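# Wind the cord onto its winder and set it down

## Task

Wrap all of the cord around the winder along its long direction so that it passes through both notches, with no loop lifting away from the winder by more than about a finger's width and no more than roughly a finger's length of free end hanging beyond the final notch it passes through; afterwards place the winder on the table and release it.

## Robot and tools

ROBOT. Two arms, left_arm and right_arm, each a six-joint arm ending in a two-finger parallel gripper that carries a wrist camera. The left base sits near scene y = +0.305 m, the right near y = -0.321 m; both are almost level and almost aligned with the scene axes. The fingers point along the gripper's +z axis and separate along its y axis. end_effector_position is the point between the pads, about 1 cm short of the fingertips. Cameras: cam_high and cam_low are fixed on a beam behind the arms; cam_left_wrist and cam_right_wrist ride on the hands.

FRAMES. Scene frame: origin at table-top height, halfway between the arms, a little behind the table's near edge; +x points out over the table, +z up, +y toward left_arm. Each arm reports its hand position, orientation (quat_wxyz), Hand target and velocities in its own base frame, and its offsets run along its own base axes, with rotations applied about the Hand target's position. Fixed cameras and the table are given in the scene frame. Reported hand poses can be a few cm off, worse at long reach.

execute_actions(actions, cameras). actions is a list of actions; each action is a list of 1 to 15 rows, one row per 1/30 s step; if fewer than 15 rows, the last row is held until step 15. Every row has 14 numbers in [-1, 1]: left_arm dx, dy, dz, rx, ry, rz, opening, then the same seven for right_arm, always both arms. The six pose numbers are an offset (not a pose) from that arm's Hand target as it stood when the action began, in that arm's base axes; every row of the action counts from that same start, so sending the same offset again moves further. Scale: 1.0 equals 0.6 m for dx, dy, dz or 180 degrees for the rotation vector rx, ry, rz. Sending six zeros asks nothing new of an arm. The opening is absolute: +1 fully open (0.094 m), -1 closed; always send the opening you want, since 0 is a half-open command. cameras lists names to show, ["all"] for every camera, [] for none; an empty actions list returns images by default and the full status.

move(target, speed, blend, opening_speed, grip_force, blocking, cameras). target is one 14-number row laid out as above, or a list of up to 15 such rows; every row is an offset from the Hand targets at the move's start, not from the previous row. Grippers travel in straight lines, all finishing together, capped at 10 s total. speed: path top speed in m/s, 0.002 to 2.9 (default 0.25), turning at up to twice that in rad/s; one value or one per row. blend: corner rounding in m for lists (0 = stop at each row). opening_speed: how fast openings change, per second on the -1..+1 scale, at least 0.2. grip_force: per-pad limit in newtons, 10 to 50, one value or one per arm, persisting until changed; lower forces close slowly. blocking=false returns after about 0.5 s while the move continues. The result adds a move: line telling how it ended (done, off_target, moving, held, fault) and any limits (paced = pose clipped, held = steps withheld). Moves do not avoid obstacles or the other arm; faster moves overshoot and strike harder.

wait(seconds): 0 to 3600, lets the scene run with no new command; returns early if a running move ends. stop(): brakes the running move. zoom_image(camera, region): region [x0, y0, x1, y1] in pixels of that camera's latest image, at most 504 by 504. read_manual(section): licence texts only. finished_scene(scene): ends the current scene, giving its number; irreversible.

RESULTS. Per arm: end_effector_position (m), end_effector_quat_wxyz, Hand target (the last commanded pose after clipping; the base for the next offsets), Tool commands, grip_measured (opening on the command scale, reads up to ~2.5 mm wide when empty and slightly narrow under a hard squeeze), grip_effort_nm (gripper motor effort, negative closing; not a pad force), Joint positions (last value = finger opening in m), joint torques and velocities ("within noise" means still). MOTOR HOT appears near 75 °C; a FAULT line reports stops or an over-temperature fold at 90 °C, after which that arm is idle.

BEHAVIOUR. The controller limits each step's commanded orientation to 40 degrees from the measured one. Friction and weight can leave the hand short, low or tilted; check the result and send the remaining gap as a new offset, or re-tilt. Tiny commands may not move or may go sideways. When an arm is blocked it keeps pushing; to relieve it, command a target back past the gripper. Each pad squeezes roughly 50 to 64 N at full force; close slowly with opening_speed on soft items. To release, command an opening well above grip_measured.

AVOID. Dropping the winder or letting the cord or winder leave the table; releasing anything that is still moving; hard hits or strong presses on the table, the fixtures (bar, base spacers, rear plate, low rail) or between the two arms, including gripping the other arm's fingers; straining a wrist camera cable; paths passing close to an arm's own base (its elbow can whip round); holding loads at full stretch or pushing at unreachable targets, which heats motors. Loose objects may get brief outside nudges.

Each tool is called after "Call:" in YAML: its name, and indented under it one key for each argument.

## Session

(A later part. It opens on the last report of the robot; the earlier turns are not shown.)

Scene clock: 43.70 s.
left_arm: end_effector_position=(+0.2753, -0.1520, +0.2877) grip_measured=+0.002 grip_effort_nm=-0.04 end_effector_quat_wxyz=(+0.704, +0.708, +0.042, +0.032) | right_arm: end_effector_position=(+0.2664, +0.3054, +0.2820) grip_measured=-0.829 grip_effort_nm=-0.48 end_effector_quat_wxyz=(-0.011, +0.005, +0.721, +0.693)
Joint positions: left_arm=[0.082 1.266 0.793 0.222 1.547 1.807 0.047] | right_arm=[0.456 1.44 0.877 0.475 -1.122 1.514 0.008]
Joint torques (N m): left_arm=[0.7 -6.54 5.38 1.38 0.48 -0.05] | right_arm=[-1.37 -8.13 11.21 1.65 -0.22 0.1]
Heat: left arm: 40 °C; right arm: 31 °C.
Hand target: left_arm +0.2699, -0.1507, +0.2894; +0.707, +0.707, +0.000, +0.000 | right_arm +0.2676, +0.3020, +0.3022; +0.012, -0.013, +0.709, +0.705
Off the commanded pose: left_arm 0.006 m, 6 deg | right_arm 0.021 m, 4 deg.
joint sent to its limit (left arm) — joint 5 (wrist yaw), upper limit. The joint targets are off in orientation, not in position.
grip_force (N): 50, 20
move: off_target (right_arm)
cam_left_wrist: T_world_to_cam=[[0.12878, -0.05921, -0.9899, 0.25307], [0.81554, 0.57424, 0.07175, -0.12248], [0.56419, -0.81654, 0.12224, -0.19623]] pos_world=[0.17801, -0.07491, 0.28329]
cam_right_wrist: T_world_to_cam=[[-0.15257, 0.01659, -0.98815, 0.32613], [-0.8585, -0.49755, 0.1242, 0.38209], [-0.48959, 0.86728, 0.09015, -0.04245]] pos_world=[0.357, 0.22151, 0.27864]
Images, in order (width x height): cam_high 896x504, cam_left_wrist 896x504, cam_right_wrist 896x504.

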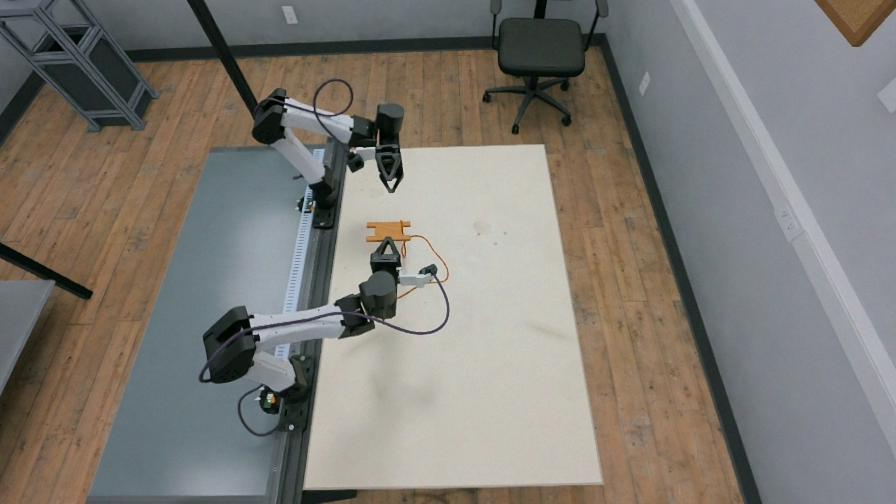

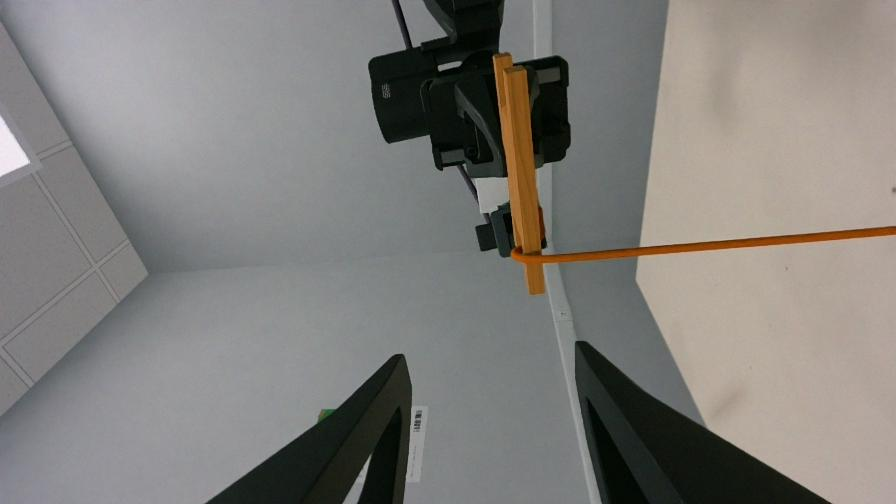

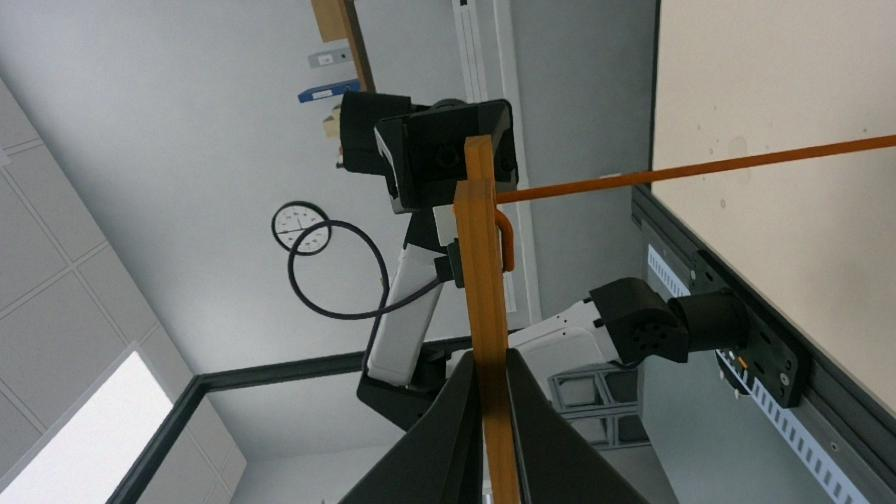

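Call:
move:
  target: [0,0,0,0,0,0,0,0,0,0,-0.0523,-0.498,0.0523,-1]
  speed: 0.4
  cameras: ["all"]

Scene clock: 48.13 s.
left_arm: end_effector_position=(+0.2753, -0.1520, +0.2877) grip_measured=+0.002 grip_effort_nm=-0.04 end_effector_quat_wxyz=(+0.704, +0.708, +0.042, +0.032) | right_arm: end_effector_position=(+0.2660, +0.2995, +0.2770) grip_measured=-0.829 grip_effort_nm=-0.48 end_effector_quat_wxyz=(-0.426, +0.547, -0.565, -0.448)
Joint positions: left_arm=[0.082 1.266 0.793 0.222 1.547 1.807 0.047] | right_arm=[0.454 1.425 1.105 -0.193 -1.07 -0.419 0.008]
Joint torques (N m): left_arm=[0.7 -6.5 5.31 1.38 0.48 -0.04] | right_arm=[0.21 -7.9 14.01 1.34 -0.29 0.01]
Heat: left arm: 39 °C; right arm: 31 °C.
Hand target: left_arm +0.2699, -0.1507, +0.2894; +0.707, +0.707, +0.000, +0.000 | right_arm +0.2676, +0.3020, +0.3022; -0.454, +0.558, -0.542, -0.435
Off the commanded pose: left_arm 0.006 m, 6 deg | right_arm 0.025 m, 5 deg.
joint sent to its limit (left arm) — joint 5 (wrist yaw), upper limit. The joint targets are off in orientation, not in position.
grip_force (N): 50, 20
move: off_target (right_arm)
cam_left_wrist: T_world_to_cam=[[0.12878, -0.05921, -0.9899, 0.25307], [0.81554, 0.57424, 0.07175, -0.12248], [0.56419, -0.81654, 0.12224, -0.19623]] pos_world=[0.17801, -0.07491, 0.28329]
cam_right_wrist: T_world_to_cam=[[0.98363, 0.02299, -0.17873, -0.20713], [-0.1148, -0.68456, -0.71986, 0.47145], [-0.1389, 0.72859, -0.67072, 0.12193]] pos_world=[0.27479, 0.23866, 0.38414]

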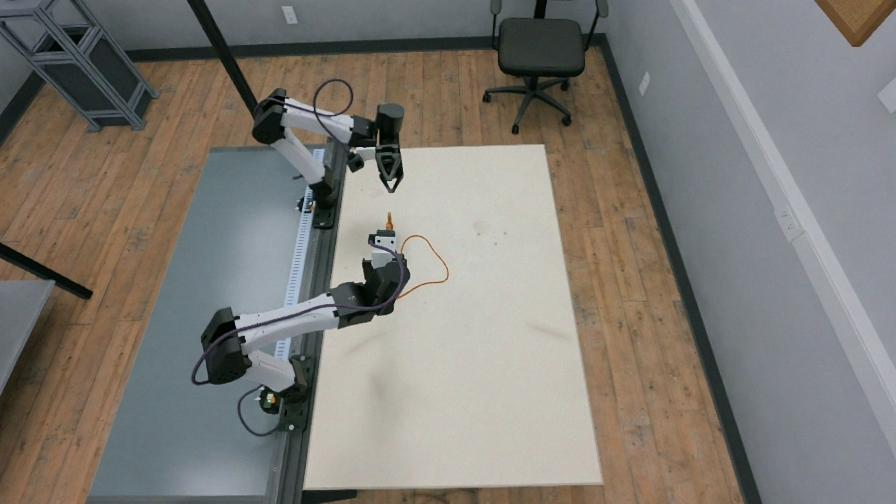

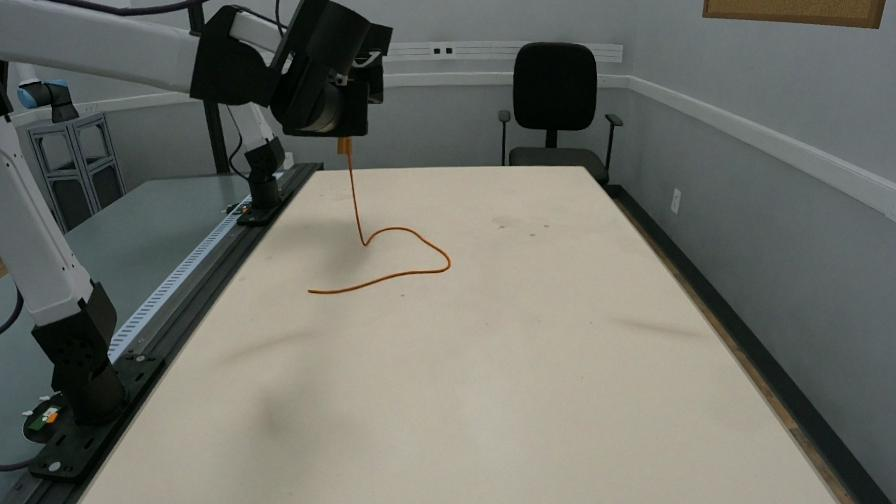

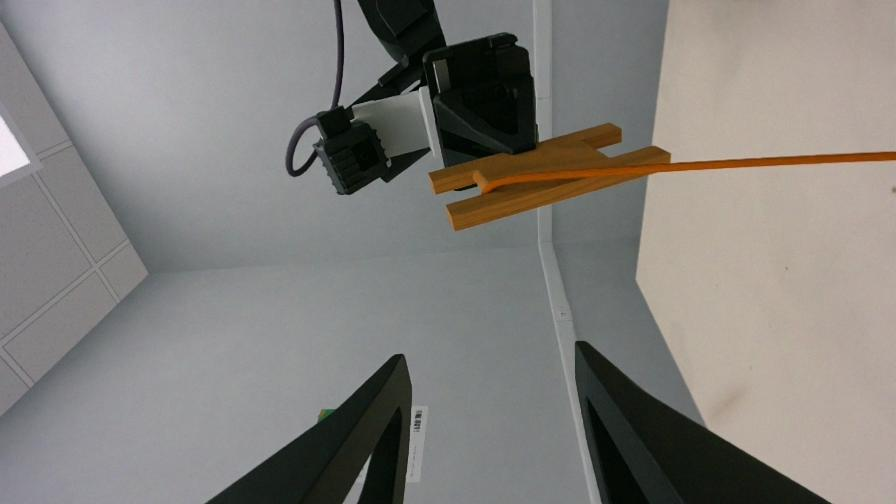

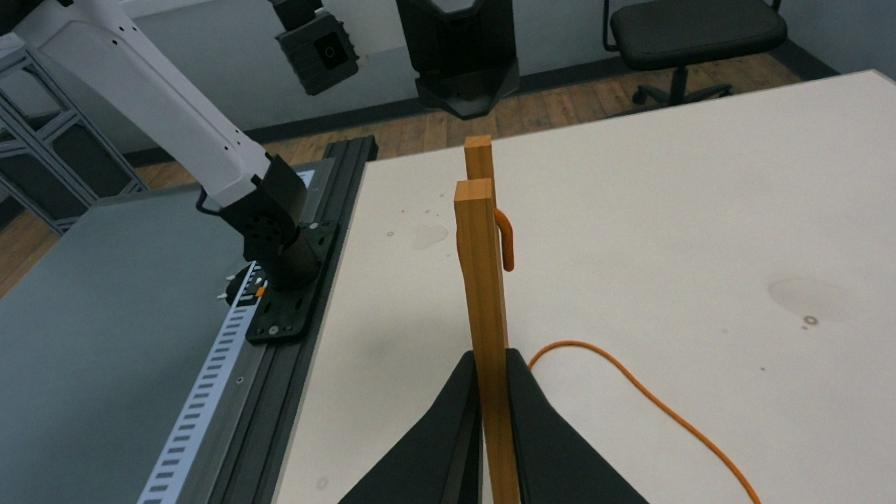

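Call:
move:
  target:
    - [0,0,0.28,0,0,0,0,0.07,0.16,0,0,-0.194,0,-1]
    - [0,0,0.28,0,0,0,0,0.07,0.18,0,0.0523,0.498,-0.0523,-1]
  speed: 0.35
  cameras: ["all"]

Scene clock: 54.67 s.
left_arm: end_effector_position=(+0.2702, -0.1522, +0.4530) grip_measured=+0.002 grip_effort_nm=-0.04 end_effector_quat_wxyz=(+0.708, +0.704, +0.041, +0.035) | right_arm: end_effector_position=(+0.3071, +0.4094, +0.3078) grip_measured=-0.829 grip_effort_nm=-0.48 end_effector_quat_wxyz=(+0.008, -0.017, +0.711, +0.703)
Joint positions: left_arm=[0.083 1.257 1.322 0.096 1.545 1.401 0.047] | right_arm=[0.651 1.761 1.274 0.47 -0.931 1.521 0.008]
Joint torques (N m): left_arm=[0.69 -3.22 7.51 1.4 0.24 -0.24] | right_arm=[-0.38 -8.2 7.8 1.74 -0.03 0.1]
Heat: left arm: 38 °C; right arm: 31 °C.
Hand target: left_arm +0.2699, -0.1507, +0.4574; +0.707, +0.707, +0.000, +0.000 | right_arm +0.3097, +0.4100, +0.3021; +0.012, -0.013, +0.709, +0.705
Off the commanded pose: left_arm 0.005 m, 6 deg | right_arm 0.006 m, 1 deg.
joint sent to its limit (left arm) — joint 5 (wrist yaw), upper limit. The joint targets are off in orientation, not in position.
grip_force (N): 50, 20
move: off_target (left_arm)
cam_left_wrist: T_world_to_cam=[[0.13602, -0.06802, -0.98837, 0.41338], [0.8128, 0.57807, 0.07208, -0.12888], [0.56644, -0.81315, 0.13391, -0.21906]] pos_world=[0.17262, -0.07551, 0.4472]
cam_right_wrist: T_world_to_cam=[[-0.09507, 0.04431, -0.99448, 0.32908], [-0.86176, -0.50377, 0.05994, 0.48897], [-0.49834, 0.8627, 0.08608, -0.10923]] pos_world=[0.39823, 0.32598, 0.30736]

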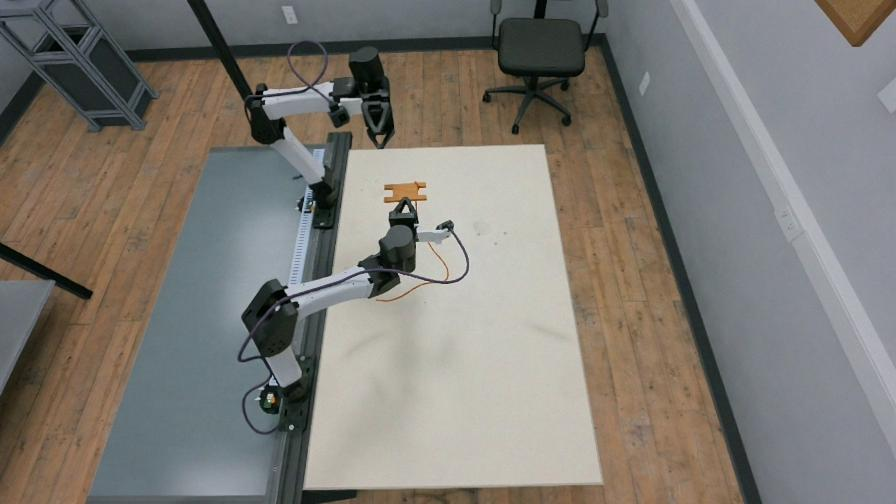

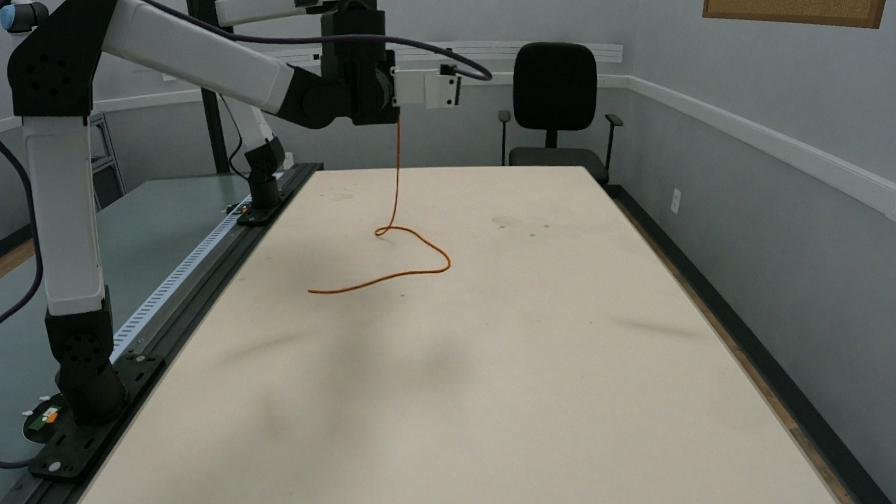

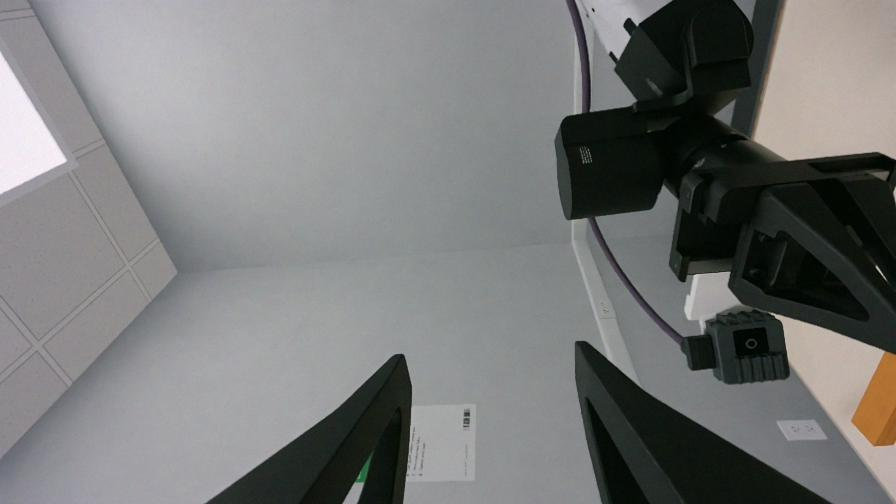

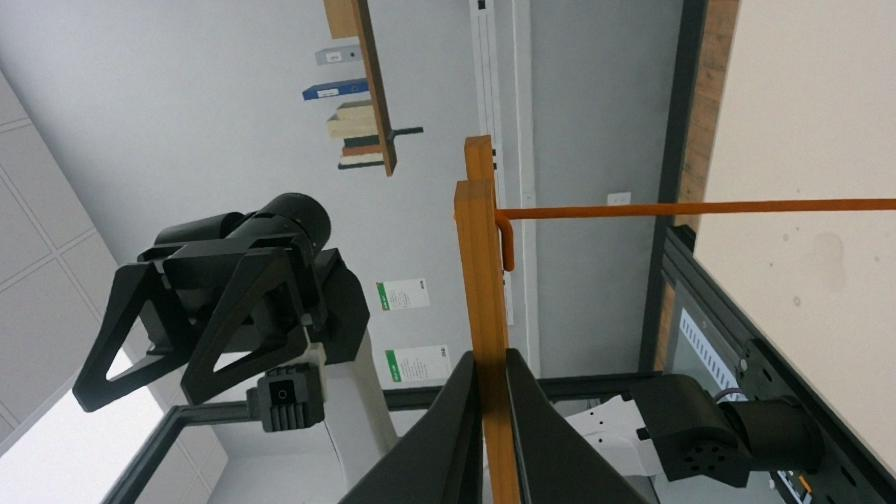

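Call:
move:
  target:
    - [0,0,0,0,0,0,0,0.03,0.0,0.03,0.056,-0.607,-0.080,-1]
    - [0,0,0,0,0,0,0,0.03,0,0.03,0.0935,-0.275,-0.0436,-1]
    - [0,0,0,0,0,0,0,0.03,0,0.03,0.044,0,0,-1]
  speed: 0.35
  cameras: ["cam_right_wrist","cam_low"]

Scene clock: 63.63 s.
left_arm: end_effector_position=(+0.2702, -0.1522, +0.4530) grip_measured=+0.002 grip_effort_nm=-0.04 end_effector_quat_wxyz=(+0.708, +0.704, +0.041, +0.035) | right_arm: end_effector_position=(+0.3281, +0.4159, +0.2794) grip_measured=-0.829 grip_effort_nm=-0.48 end_effector_quat_wxyz=(-0.012, +0.013, +0.679, +0.734)
Joint positions: left_arm=[0.083 1.257 1.322 0.096 1.545 1.401 0.047] | right_arm=[0.637 1.901 1.223 0.806 -0.926 1.71 0.008]
Joint torques (N m): left_arm=[0.69 -3.19 7.51 1.41 0.23 -0.23] | right_arm=[-1.33 -14.22 13.09 1.47 -0.14 0.1]
Heat: left arm: 37 °C; right arm: 33 °C.
Hand target: left_arm +0.2699, -0.1507, +0.4574; +0.707, +0.707, +0.000, +0.000 | right_arm +0.3276, +0.4100, +0.3201; +0.012, -0.012, +0.659, +0.752
Off the commanded pose: left_arm 0.005 m, 6 deg | right_arm 0.041 m, 5 deg.
joint sent to its limit (left arm) — joint 5 (wrist yaw), upper limit. The joint targets are off in orientation, not in position.
grip_force (N): 50, 20
move: off_target (right_arm)
cam_right_wrist: T_world_to_cam=[[-0.16477, 0.13235, -0.97741, 0.28397], [-0.86323, -0.49876, 0.07798, 0.50528], [-0.47717, 0.85658, 0.19642, -0.13712]] pos_world=[0.41753, 0.33188, 0.26509]
Images, in order (width x height): cam_low 896x504, cam_right_wrist 896x504.

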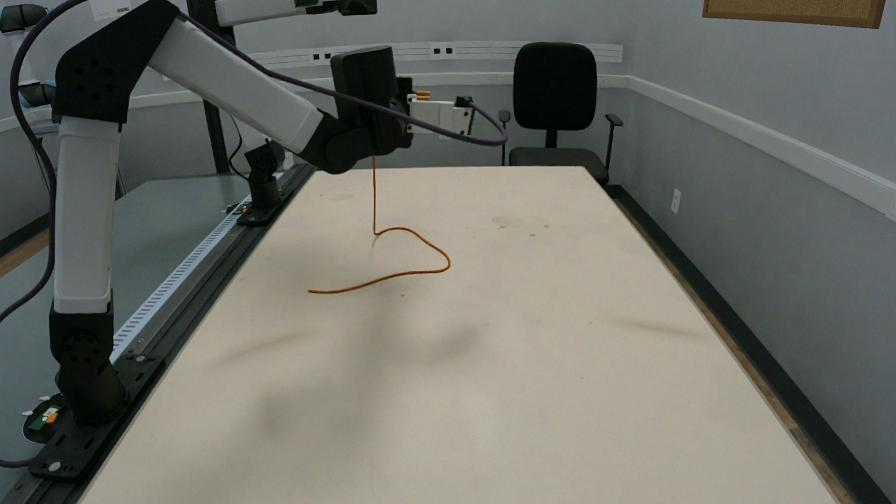

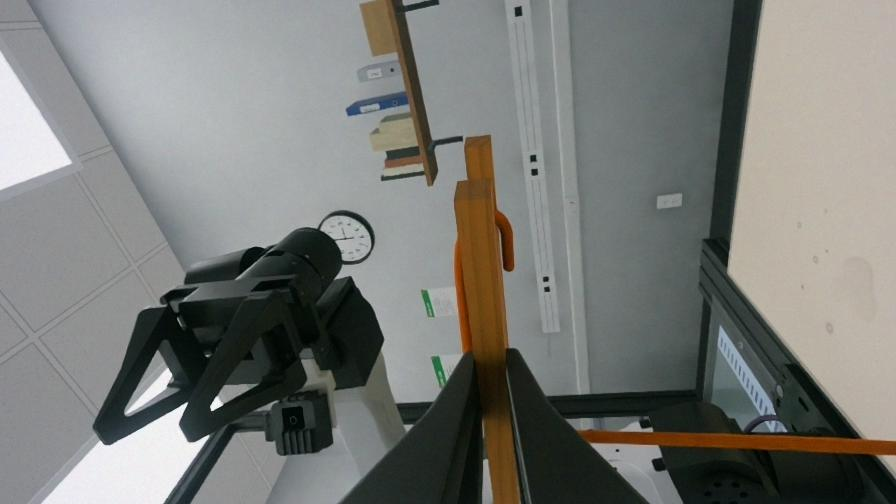

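Call:
move:
  target:
    - [0,0,0,0,0,0,0,-0.046,-0.113,-0.008,-0.044,0,0,-1]
    - [0.053,-0.024,-0.295,0,0,0,0,-0.046,-0.113,-0.008,-0.044,0,0,-1]
  speed: 0.3
  cameras: ["cam_left_wrist","cam_low"]

Scene clock: 67.00 s.
left_arm: end_effector_position=(+0.3044, -0.1631, +0.2817) grip_measured=+0.002 grip_effort_nm=-0.04 end_effector_quat_wxyz=(+0.705, +0.709, +0.024, +0.019) | right_arm: end_effector_position=(+0.3056, +0.3451, +0.3119) grip_measured=-0.829 grip_effort_nm=-0.48 end_effector_quat_wxyz=(+0.008, -0.004, +0.712, +0.703)
Joint positions: left_arm=[0.036 1.422 0.886 0.286 1.545 1.813 0.047] | right_arm=[0.512 1.611 1.125 0.461 -1.052 1.532 0.008]
Joint torques (N m): left_arm=[-0.29 -5.56 5.83 1.49 0.51 -0.1] | right_arm=[-0.44 -9.63 7.86 1.47 -0.23 -0.04]
Heat: left arm: 37 °C; right arm: 34 °C.
Hand target: left_arm +0.3016, -0.1651, +0.2804; +0.707, +0.707, +0.000, +0.000 | right_arm +0.3000, +0.3423, +0.3153; +0.011, -0.013, +0.709, +0.705
Off the commanded pose: left_arm 0.004 m, 4 deg | right_arm 0.007 m, 1 deg.
joint sent to its limit (left arm) — joint 5 (wrist yaw), upper limit. The joint targets still meet the commanded pose.
grip_force (N): 50, 20
move: off_target (left_arm)
cam_left_wrist: T_world_to_cam=[[0.1333, -0.06392, -0.98901, 0.24025], [0.83922, 0.53811, 0.07833, -0.15435], [0.52719, -0.84045, 0.12537, -0.21445]] pos_world=[0.21056, -0.08182, 0.27659]
Images, in order (width x height): cam_low 896x504, cam_left_wrist 896x504.

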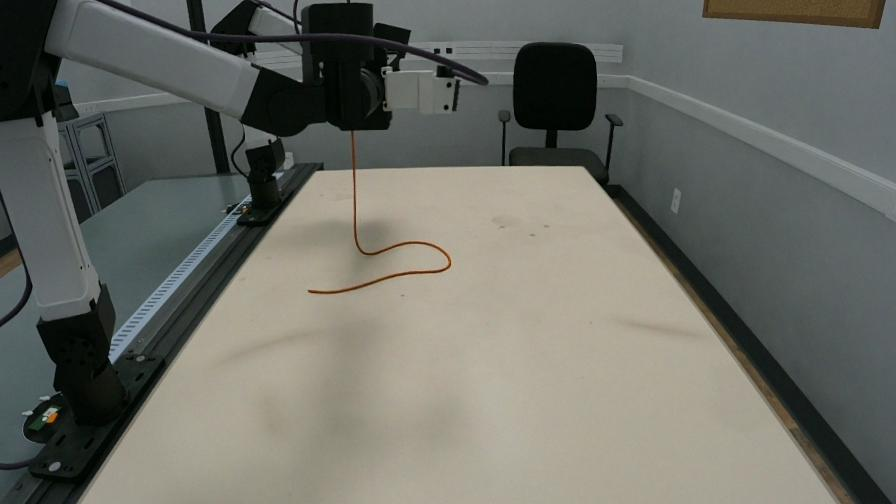

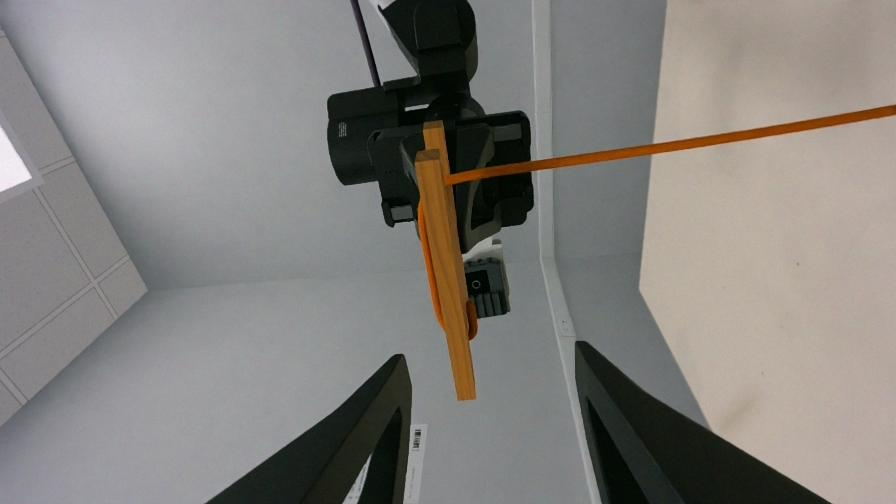

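Call:
move:
  target: [0,-0.086,0.027,0,0,0,-0.3,0,0,0,0,0,0,-1]
  speed: 0.15
  cameras: ["cam_left_wrist"]

Scene clock: 69.73 s.
left_arm: end_effector_position=(+0.3002, -0.2147, +0.3004) grip_measured=-0.298 grip_effort_nm=-0.04 end_effector_quat_wxyz=(+0.707, +0.707, -0.004, +0.007) | right_arm: end_effector_position=(+0.3056, +0.3451, +0.3119) grip_measured=-0.829 grip_effort_nm=-0.48 end_effector_quat_wxyz=(+0.008, -0.004, +0.712, +0.703)
Joint positions: left_arm=[-0.135 1.447 0.906 0.537 1.432 1.591 0.033] | right_arm=[0.512 1.611 1.125 0.461 -1.052 1.532 0.008]
Joint torques (N m): left_arm=[-0.1 -4.88 5.97 1.56 0.2 -0.27] | right_arm=[-0.47 -9.65 7.86 1.47 -0.23 -0.04]
Heat: left arm: 37 °C; right arm: 34 °C.
Hand target: left_arm +0.3017, -0.2167, +0.2965; +0.707, +0.707, +0.000, +0.000 | right_arm +0.3000, +0.3423, +0.3153; +0.011, -0.013, +0.709, +0.705
Off the commanded pose: left_arm 0.005 m, 1 deg | right_arm 0.007 m, 1 deg.
grip_force (N): 50, 20
move: done
cam_left_wrist: T_world_to_cam=[[0.15269, -0.07714, -0.98526, 0.24631], [0.86657, 0.48975, 0.09595, -0.14848], [0.47513, -0.86844, 0.14163, -0.25328]] pos_world=[0.2114, -0.12824, 0.2928]

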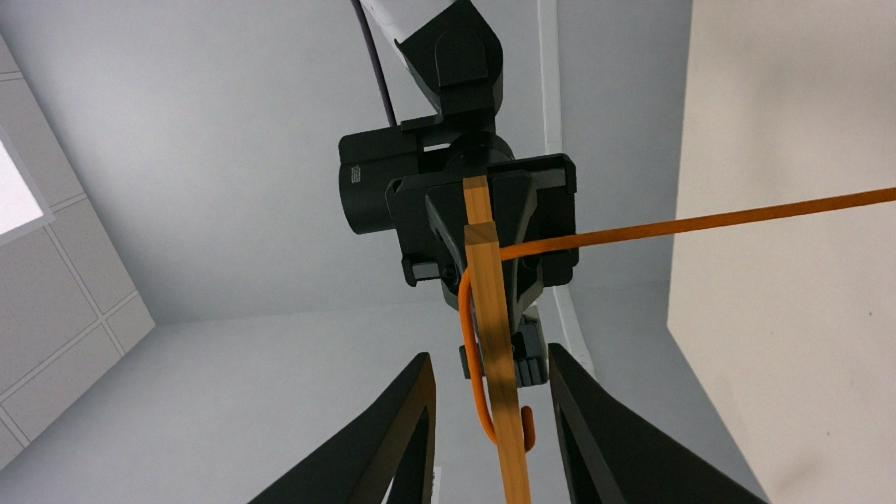

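Call:
move:
  target:
    - [0,-0.0075,-0.002,0,0,0,-0.5,0,0,0,0,0,0,-1]
    - [0,-0.0075,-0.002,0,0,0,-1,0,0,0,0,0,0,-1]
  speed: 0.15
  grip_force: 20
  cameras: ["cam_left_wrist","cam_right_wrist"]

Scene clock: 73.47 s.
left_arm: end_effector_position=(+0.3014, -0.2191, +0.2992) grip_measured=-0.831 grip_effort_nm=-0.43 end_effector_quat_wxyz=(+0.707, +0.707, -0.001, +0.005) | right_arm: end_effector_position=(+0.3056, +0.3451, +0.3122) grip_measured=-0.829 grip_effort_nm=-0.48 end_effector_quat_wxyz=(+0.010, -0.006, +0.711, +0.703)
Joint positions: left_arm=[-0.149 1.456 0.906 0.552 1.418 1.577 0.008] | right_arm=[0.512 1.611 1.125 0.463 -1.052 1.528 0.008]
Joint torques (N m): left_arm=[-0.16 -5.42 5.61 1.59 0.19 -0.19] | right_arm=[-0.47 -9.66 7.87 1.45 -0.23 0.01]
Heat: left arm: 37 °C; right arm: 34 °C.
Hand target: left_arm +0.3017, -0.2211, +0.2953; +0.707, +0.707, +0.000, +0.000 | right_arm +0.3000, +0.3423, +0.3153; +0.011, -0.013, +0.709, +0.705
Off the commanded pose: left_arm 0.004 m, 1 deg | right_arm 0.007 m, 1 deg.
grip_force (N): 20, 20
move: done
cam_left_wrist: T_world_to_cam=[[0.14553, -0.07804, -0.98627, 0.24681], [0.86707, 0.49015, 0.08916, -0.14528], [0.47646, -0.86814, 0.139, -0.257]] pos_world=[0.2125, -0.13264, 0.2921]
cam_right_wrist: T_world_to_cam=[[-0.1072, 0.04529, -0.99321, 0.33913], [-0.86987, -0.48805, 0.07163, 0.44843], [-0.48149, 0.87164, 0.09172, -0.06492]] pos_world=[0.39517, 0.26009, 0.31066]

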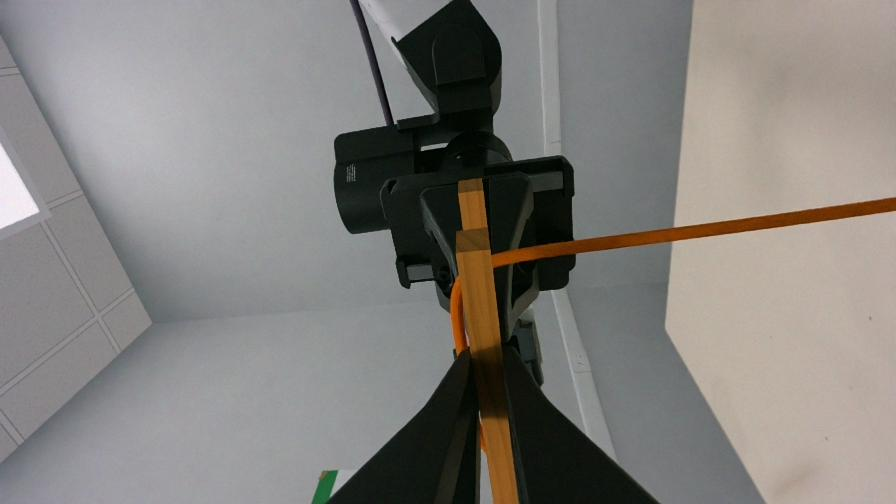

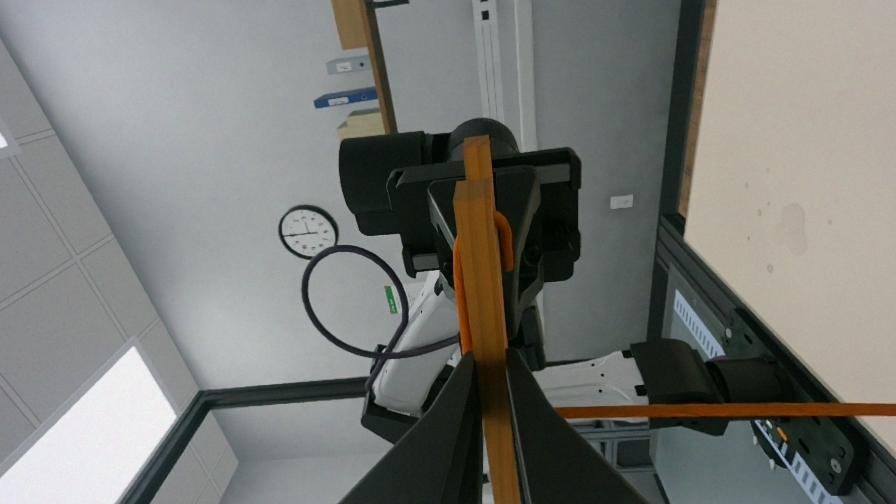

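Call:
move:
  target:
    - [0,0,0,0,0,0,-1,0,0,0,0,0,0,-0.3]
    - [0,0,0,0,0,0,-1,0,-0.13,0,0,0,0,-0.3]
    - [0,0,0,0,0,0,-1,0,-0.13,0,0,-0.5,0,-0.3]
    - [0,0,0,0,0,0,-1,0,-0.13,0,0,-1,0,-0.3]
  speed: 0.5
  blend: [0,0.02,0.05,0]
  cameras: ["cam_right_wrist","cam_high","cam_left_wrist"]

Call:
zoom_image:
  camera: "cam_high"
  region: [360, 190, 460, 270]

Scene clock: 79.30 s.
left_arm: end_effector_position=(+0.3015, -0.2191, +0.2992) grip_measured=-0.832 grip_effort_nm=-0.44 end_effector_quat_wxyz=(+0.707, +0.707, -0.002, +0.005) | right_arm: end_effector_position=(+0.3055, +0.2650, +0.3000) grip_measured=-0.302 grip_effort_nm=0.08 end_effector_quat_wxyz=(+0.706, -0.708, +0.008, +0.000)
Joint positions: left_arm=[-0.149 1.456 0.906 0.553 1.417 1.577 0.008] | right_arm=[0.292 1.502 0.959 0.529 -1.267 -1.572 0.033]
Joint torques (N m): left_arm=[-0.13 -5.38 5.68 1.6 0.19 -0.19] | right_arm=[-0.23 -9.02 10.61 1.13 -0.22 0.12]
Heat: left arm: 36 °C; right arm: 34 °C.
Hand target: left_arm +0.3017, -0.2211, +0.2953; +0.707, +0.707, +0.000, +0.000 | right_arm +0.3000, +0.2642, +0.3154; +0.709, -0.705, -0.012, -0.013
Off the commanded pose: left_arm 0.004 m, 1 deg | right_arm 0.016 m, 3 deg.
grip_force (N): 20, 20
move: off_target (right_arm)
cam_left_wrist: T_world_to_cam=[[0.14629, -0.07805, -0.98616, 0.24661], [0.86683, 0.49046, 0.08977, -0.14532], [0.47666, -0.86796, 0.13941, -0.25722]] pos_world=[0.2125, -0.13274, 0.2921]
cam_right_wrist: T_world_to_cam=[[0.14174, 0.058, 0.9882, -0.34323], [0.85774, -0.50554, -0.09335, -0.06352], [0.49417, 0.86085, -0.12141, -0.2252]] pos_world=[0.21442, 0.18166, 0.30591]
Images, in order (width x height): cam_high 896x504, cam_left_wrist 896x504, cam_right_wrist 896x504.

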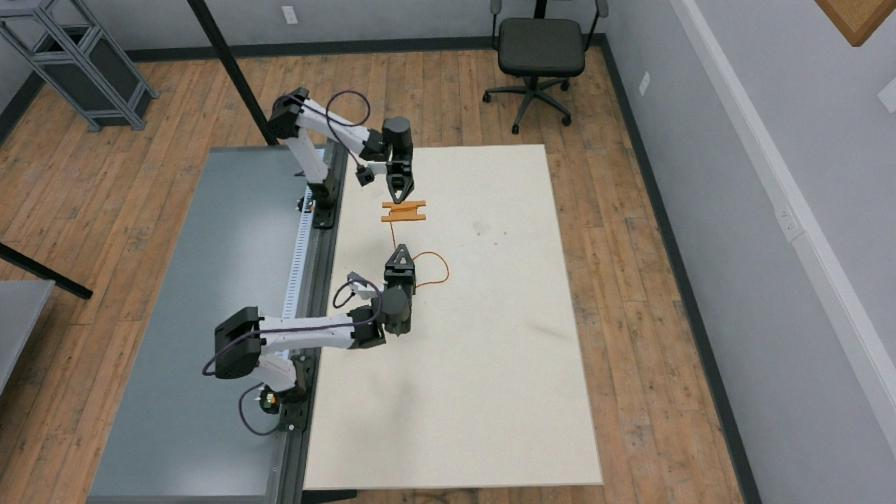

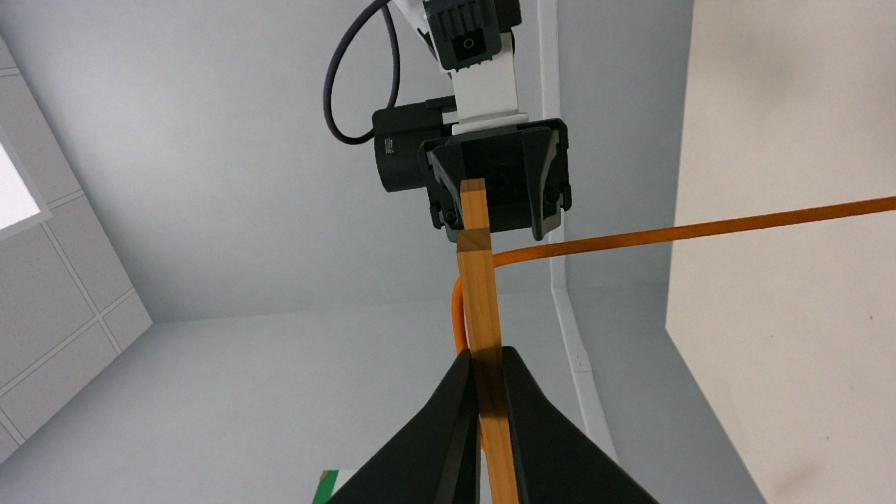

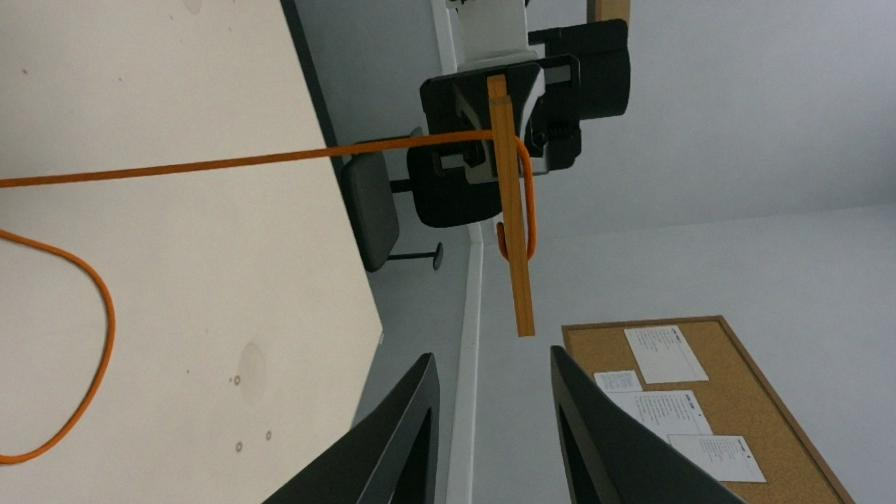

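Scaled by 5.040 from the camera's image (finer frame: 1280x720).

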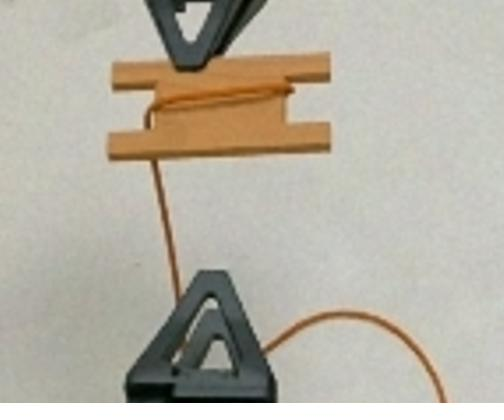

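Call:
move:
  target:
    - [0,0,0,0,0.5,0,-1,0,-0.03,0,0,0,0,-0.3]
    - [0,0,0,0,1,0,-1,0,-0.03,0,0,0,0,-0.3]
  speed: 0.45
  blend: [0.05,0]
  cameras: ["cam_right_wrist","cam_high","cam_left_wrist"]

Call:
zoom_image:
  camera: "cam_high"
  region: [360, 190, 460, 270]

Scene clock: 85.07 s.
left_arm: end_effector_position=(+0.3023, -0.2193, +0.3008) grip_measured=-0.832 grip_effort_nm=-0.43 end_effector_quat_wxyz=(+0.004, +0.002, +0.708, -0.706) | right_arm: end_effector_position=(+0.3068, +0.2506, +0.3051) grip_measured=-0.302 grip_effort_nm=0.08 end_effector_quat_wxyz=(+0.707, -0.707, +0.004, -0.006)
Joint positions: left_arm=[-0.149 1.456 0.924 0.509 1.419 -1.539 0.008] | right_arm=[0.247 1.487 0.959 0.529 -1.31 -1.573 0.033]
Joint torques (N m): left_arm=[-0.17 -5.97 5.04 1.93 0.18 -0.05] | right_arm=[-1.24 -9.07 9.02 1.12 -0.32 0.15]
Heat: left arm: 37 °C; right arm: 35 °C.
Hand target: left_arm +0.3018, -0.2211, +0.2954; +0.000, +0.000, +0.707, -0.707 | right_arm +0.3001, +0.2462, +0.3153; +0.709, -0.705, -0.011, -0.013
Off the commanded pose: left_arm 0.006 m, 1 deg | right_arm 0.013 m, 2 deg.
grip_force (N): 20, 20
move: off_target (right_arm)
cam_left_wrist: T_world_to_cam=[[-0.14465, -0.08215, 0.98607, -0.25815], [-0.87047, 0.48441, -0.08734, 0.43107], [-0.47048, -0.87098, -0.14158, 0.11227]] pos_world=[0.39071, -0.13224, 0.3081]
cam_right_wrist: T_world_to_cam=[[0.12801, 0.05387, 0.99031, -0.34304], [0.85818, -0.50653, -0.08338, -0.07448], [0.49713, 0.86054, -0.11107, -0.21686]] pos_world=[0.21564, 0.16737, 0.30942]
Images, in order (width x height): cam_high 896x504, cam_left_wrist 896x504, cam_right_wrist 896x504.

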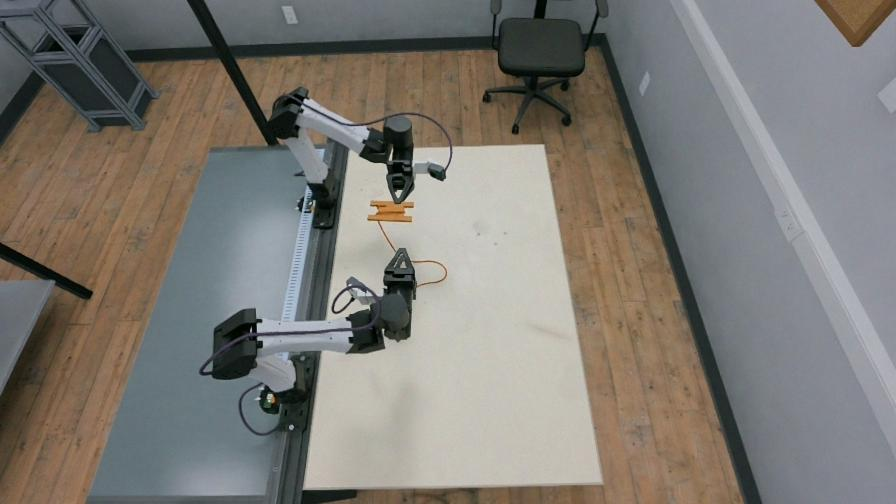

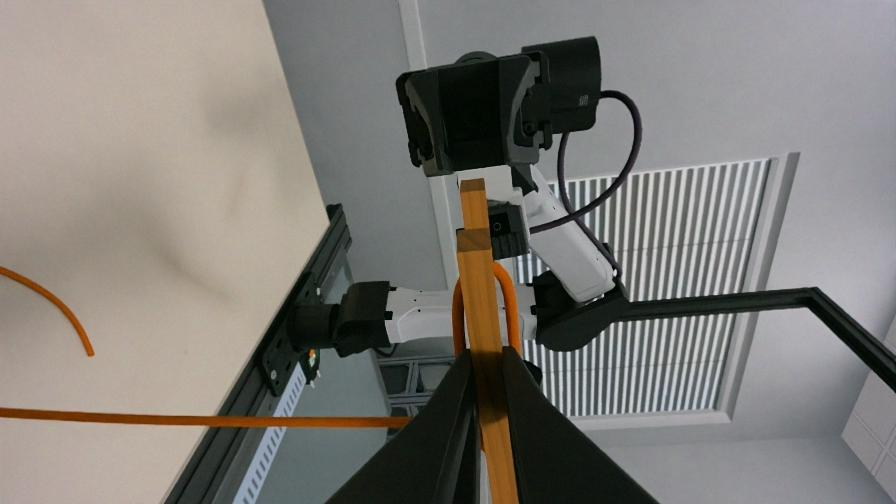

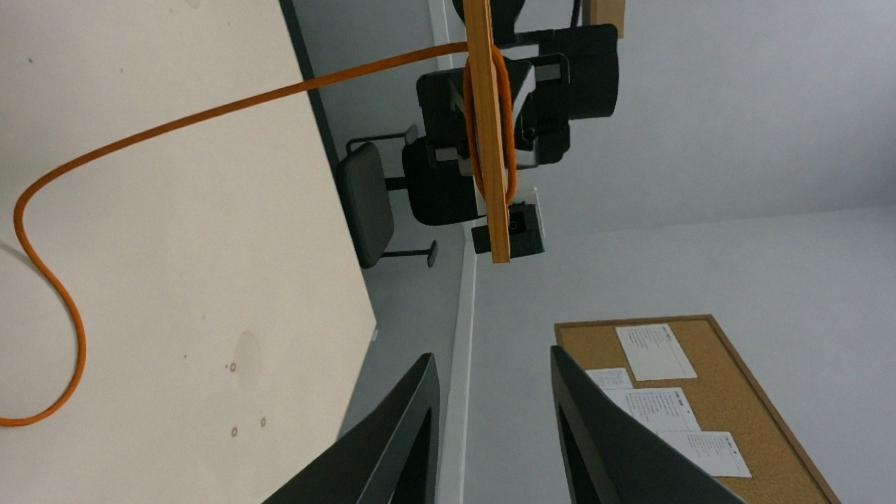

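Scaled by 5.040 from the camera's image (finer frame: 1280x720).

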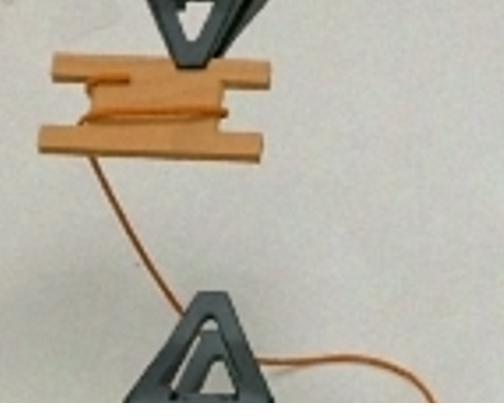

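Call:
move:
  target:
    - [0,0,0,0,0,0,-1,0,0.160,0,0,0,0,-0.3]
    - [0,0,0,0,0,0,-1,0,0.160,0,0,0,0,-1]
  speed: 0.2
  cameras: ["cam_right_wrist"]

Scene clock: 89.53 s.
left_arm: end_effector_position=(+0.3027, -0.2193, +0.2994) grip_measured=-0.832 grip_effort_nm=-0.43 end_effector_quat_wxyz=(+0.000, -0.004, +0.709, -0.705) | right_arm: end_effector_position=(+0.2949, +0.3390, +0.3074) grip_measured=-0.832 grip_effort_nm=-0.46 end_effector_quat_wxyz=(+0.707, -0.707, -0.006, -0.004)
Joint positions: left_arm=[-0.149 1.456 0.924 0.495 1.417 -1.54 0.008] | right_arm=[0.509 1.578 1.057 0.522 -1.064 -1.585 0.008]
Joint torques (N m): left_arm=[-0.16 -6.06 5.27 1.91 0.21 0.09] | right_arm=[-0.14 -6.05 12.52 1.21 -0.04 0.13]
Heat: left arm: 37 °C; right arm: 34 °C.
Hand target: left_arm +0.3017, -0.2211, +0.2954; +0.000, +0.000, +0.709, -0.706 | right_arm +0.3001, +0.3422, +0.3153; +0.709, -0.705, -0.011, -0.013
Off the commanded pose: left_arm 0.005 m, 1 deg | right_arm 0.010 m, 1 deg.
grip_force (N): 20, 20
move: done; target 2's new opening was sent with right_arm's hand 0.014 m and 2 deg from that target
cam_right_wrist: T_world_to_cam=[[0.11509, 0.05588, 0.99178, -0.34589], [0.86731, -0.49241, -0.0729, -0.03006], [0.48429, 0.86857, -0.10514, -0.28754]] pos_world=[0.20513, 0.25427, 0.31062]

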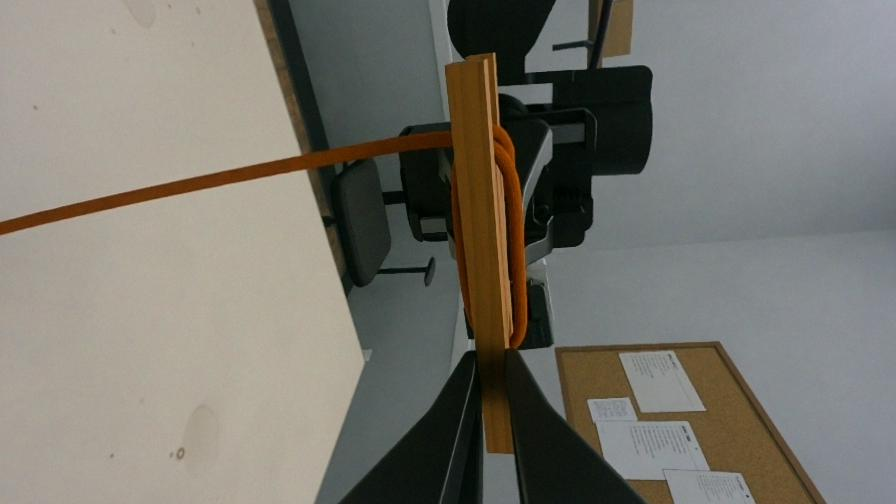

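Call:
move:
  target:
    - [0,0,0,0,0,0,-0.3,0,0,0,0,0,0,-1]
    - [0,0.1,0,0,0,0,-0.3,0,0,0,0,0,0,-1]
    - [0,0.1,0,0,-0.5,0,-0.3,0,-0.083,0.02,-0.0654,0.497,-0.0654,-1]
    - [0,0.1,0,0,-1,0,-0.3,0,-0.083,0.02,-0.029,0.827,-0.109,-1]
    - [0,0.1,0,0,-1,0,-0.3,0,-0.083,0.0,0,1,0,-1]
  speed: 0.5
  blend: [0,0.02,0.04,0.03,0]
  cameras: ["cam_left_wrist","cam_high"]

Call:
zoom_image:
  camera: "cam_high"
  region: [360, 190, 460, 270]

Scene clock: 96.07 s.
left_arm: end_effector_position=(+0.3056, -0.1615, +0.2960) grip_measured=-0.301 grip_effort_nm=0.12 end_effector_quat_wxyz=(+0.712, +0.701, +0.044, -0.003) | right_arm: end_effector_position=(+0.3029, +0.2944, +0.3077) grip_measured=-0.833 grip_effort_nm=-0.48 end_effector_quat_wxyz=(-0.006, -0.008, +0.715, +0.699)
Joint positions: left_arm=[0.041 1.584 0.797 1.48 1.55 0.811 0.033] | right_arm=[0.375 1.535 1.049 0.424 -1.214 1.51 0.008]
Joint torques (N m): left_arm=[0.43 -6.64 4.37 1.28 -0.17 0.22] | right_arm=[-0.28 -9.48 7.68 1.6 0.01 0.09]
Heat: left arm: 37 °C; right arm: 34 °C.
Hand target: left_arm +0.3016, -0.1612, +0.2954; +0.709, +0.706, +0.000, +0.000 | right_arm +0.3000, +0.2924, +0.3153; +0.011, -0.014, +0.709, +0.705
Off the commanded pose: left_arm 0.004 m, 5 deg | right_arm 0.008 m, 2 deg.
joint sent to its limit (left arm) — joint 5 (wrist yaw), upper limit. The joint targets are off in orientation, not in position.
grip_force (N): 20, 20
move: off_target (left_arm)
cam_left_wrist: T_world_to_cam=[[0.07578, -0.08757, -0.99327, 0.26944], [0.8441, 0.53592, 0.01715, -0.14107], [0.53081, -0.83972, 0.11453, -0.21344]] pos_world=[0.21195, -0.08003, 0.2945]
Images, in order (width x height): cam_high 896x504, cam_left_wrist 896x504.

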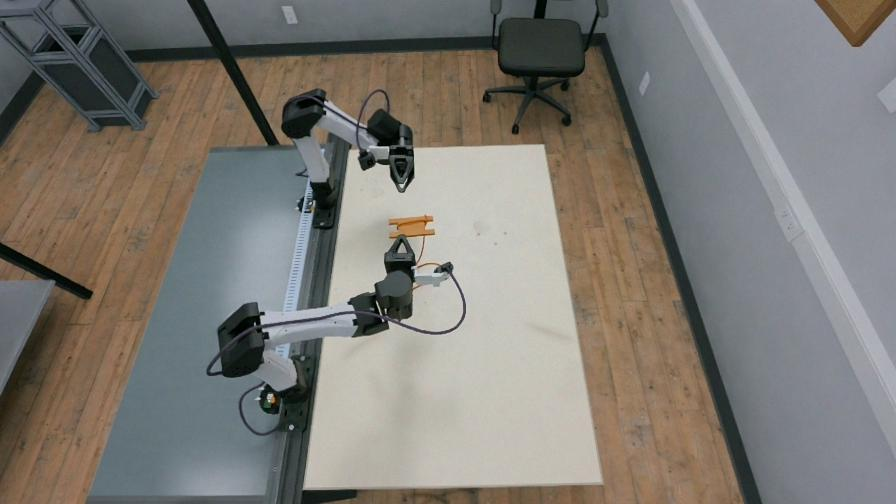

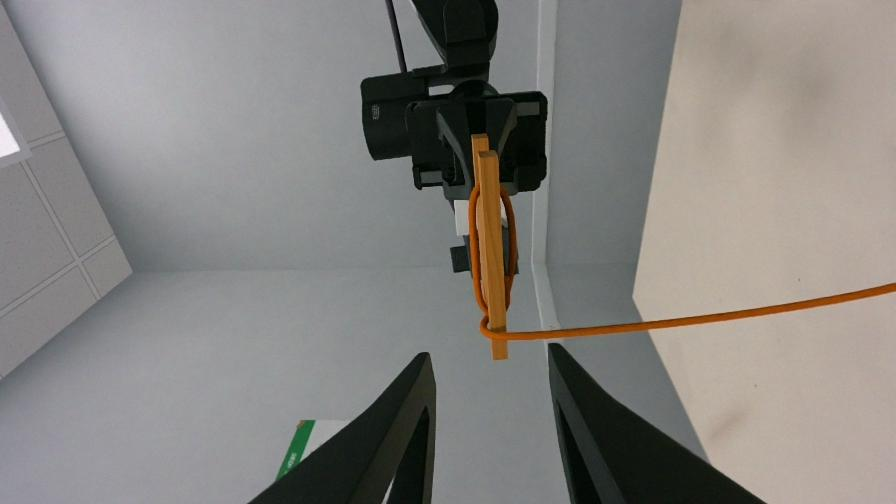

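Scaled by 5.040 from the camera's image (finer frame: 1280x720).

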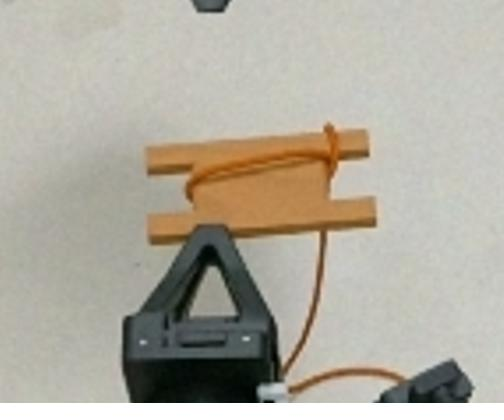

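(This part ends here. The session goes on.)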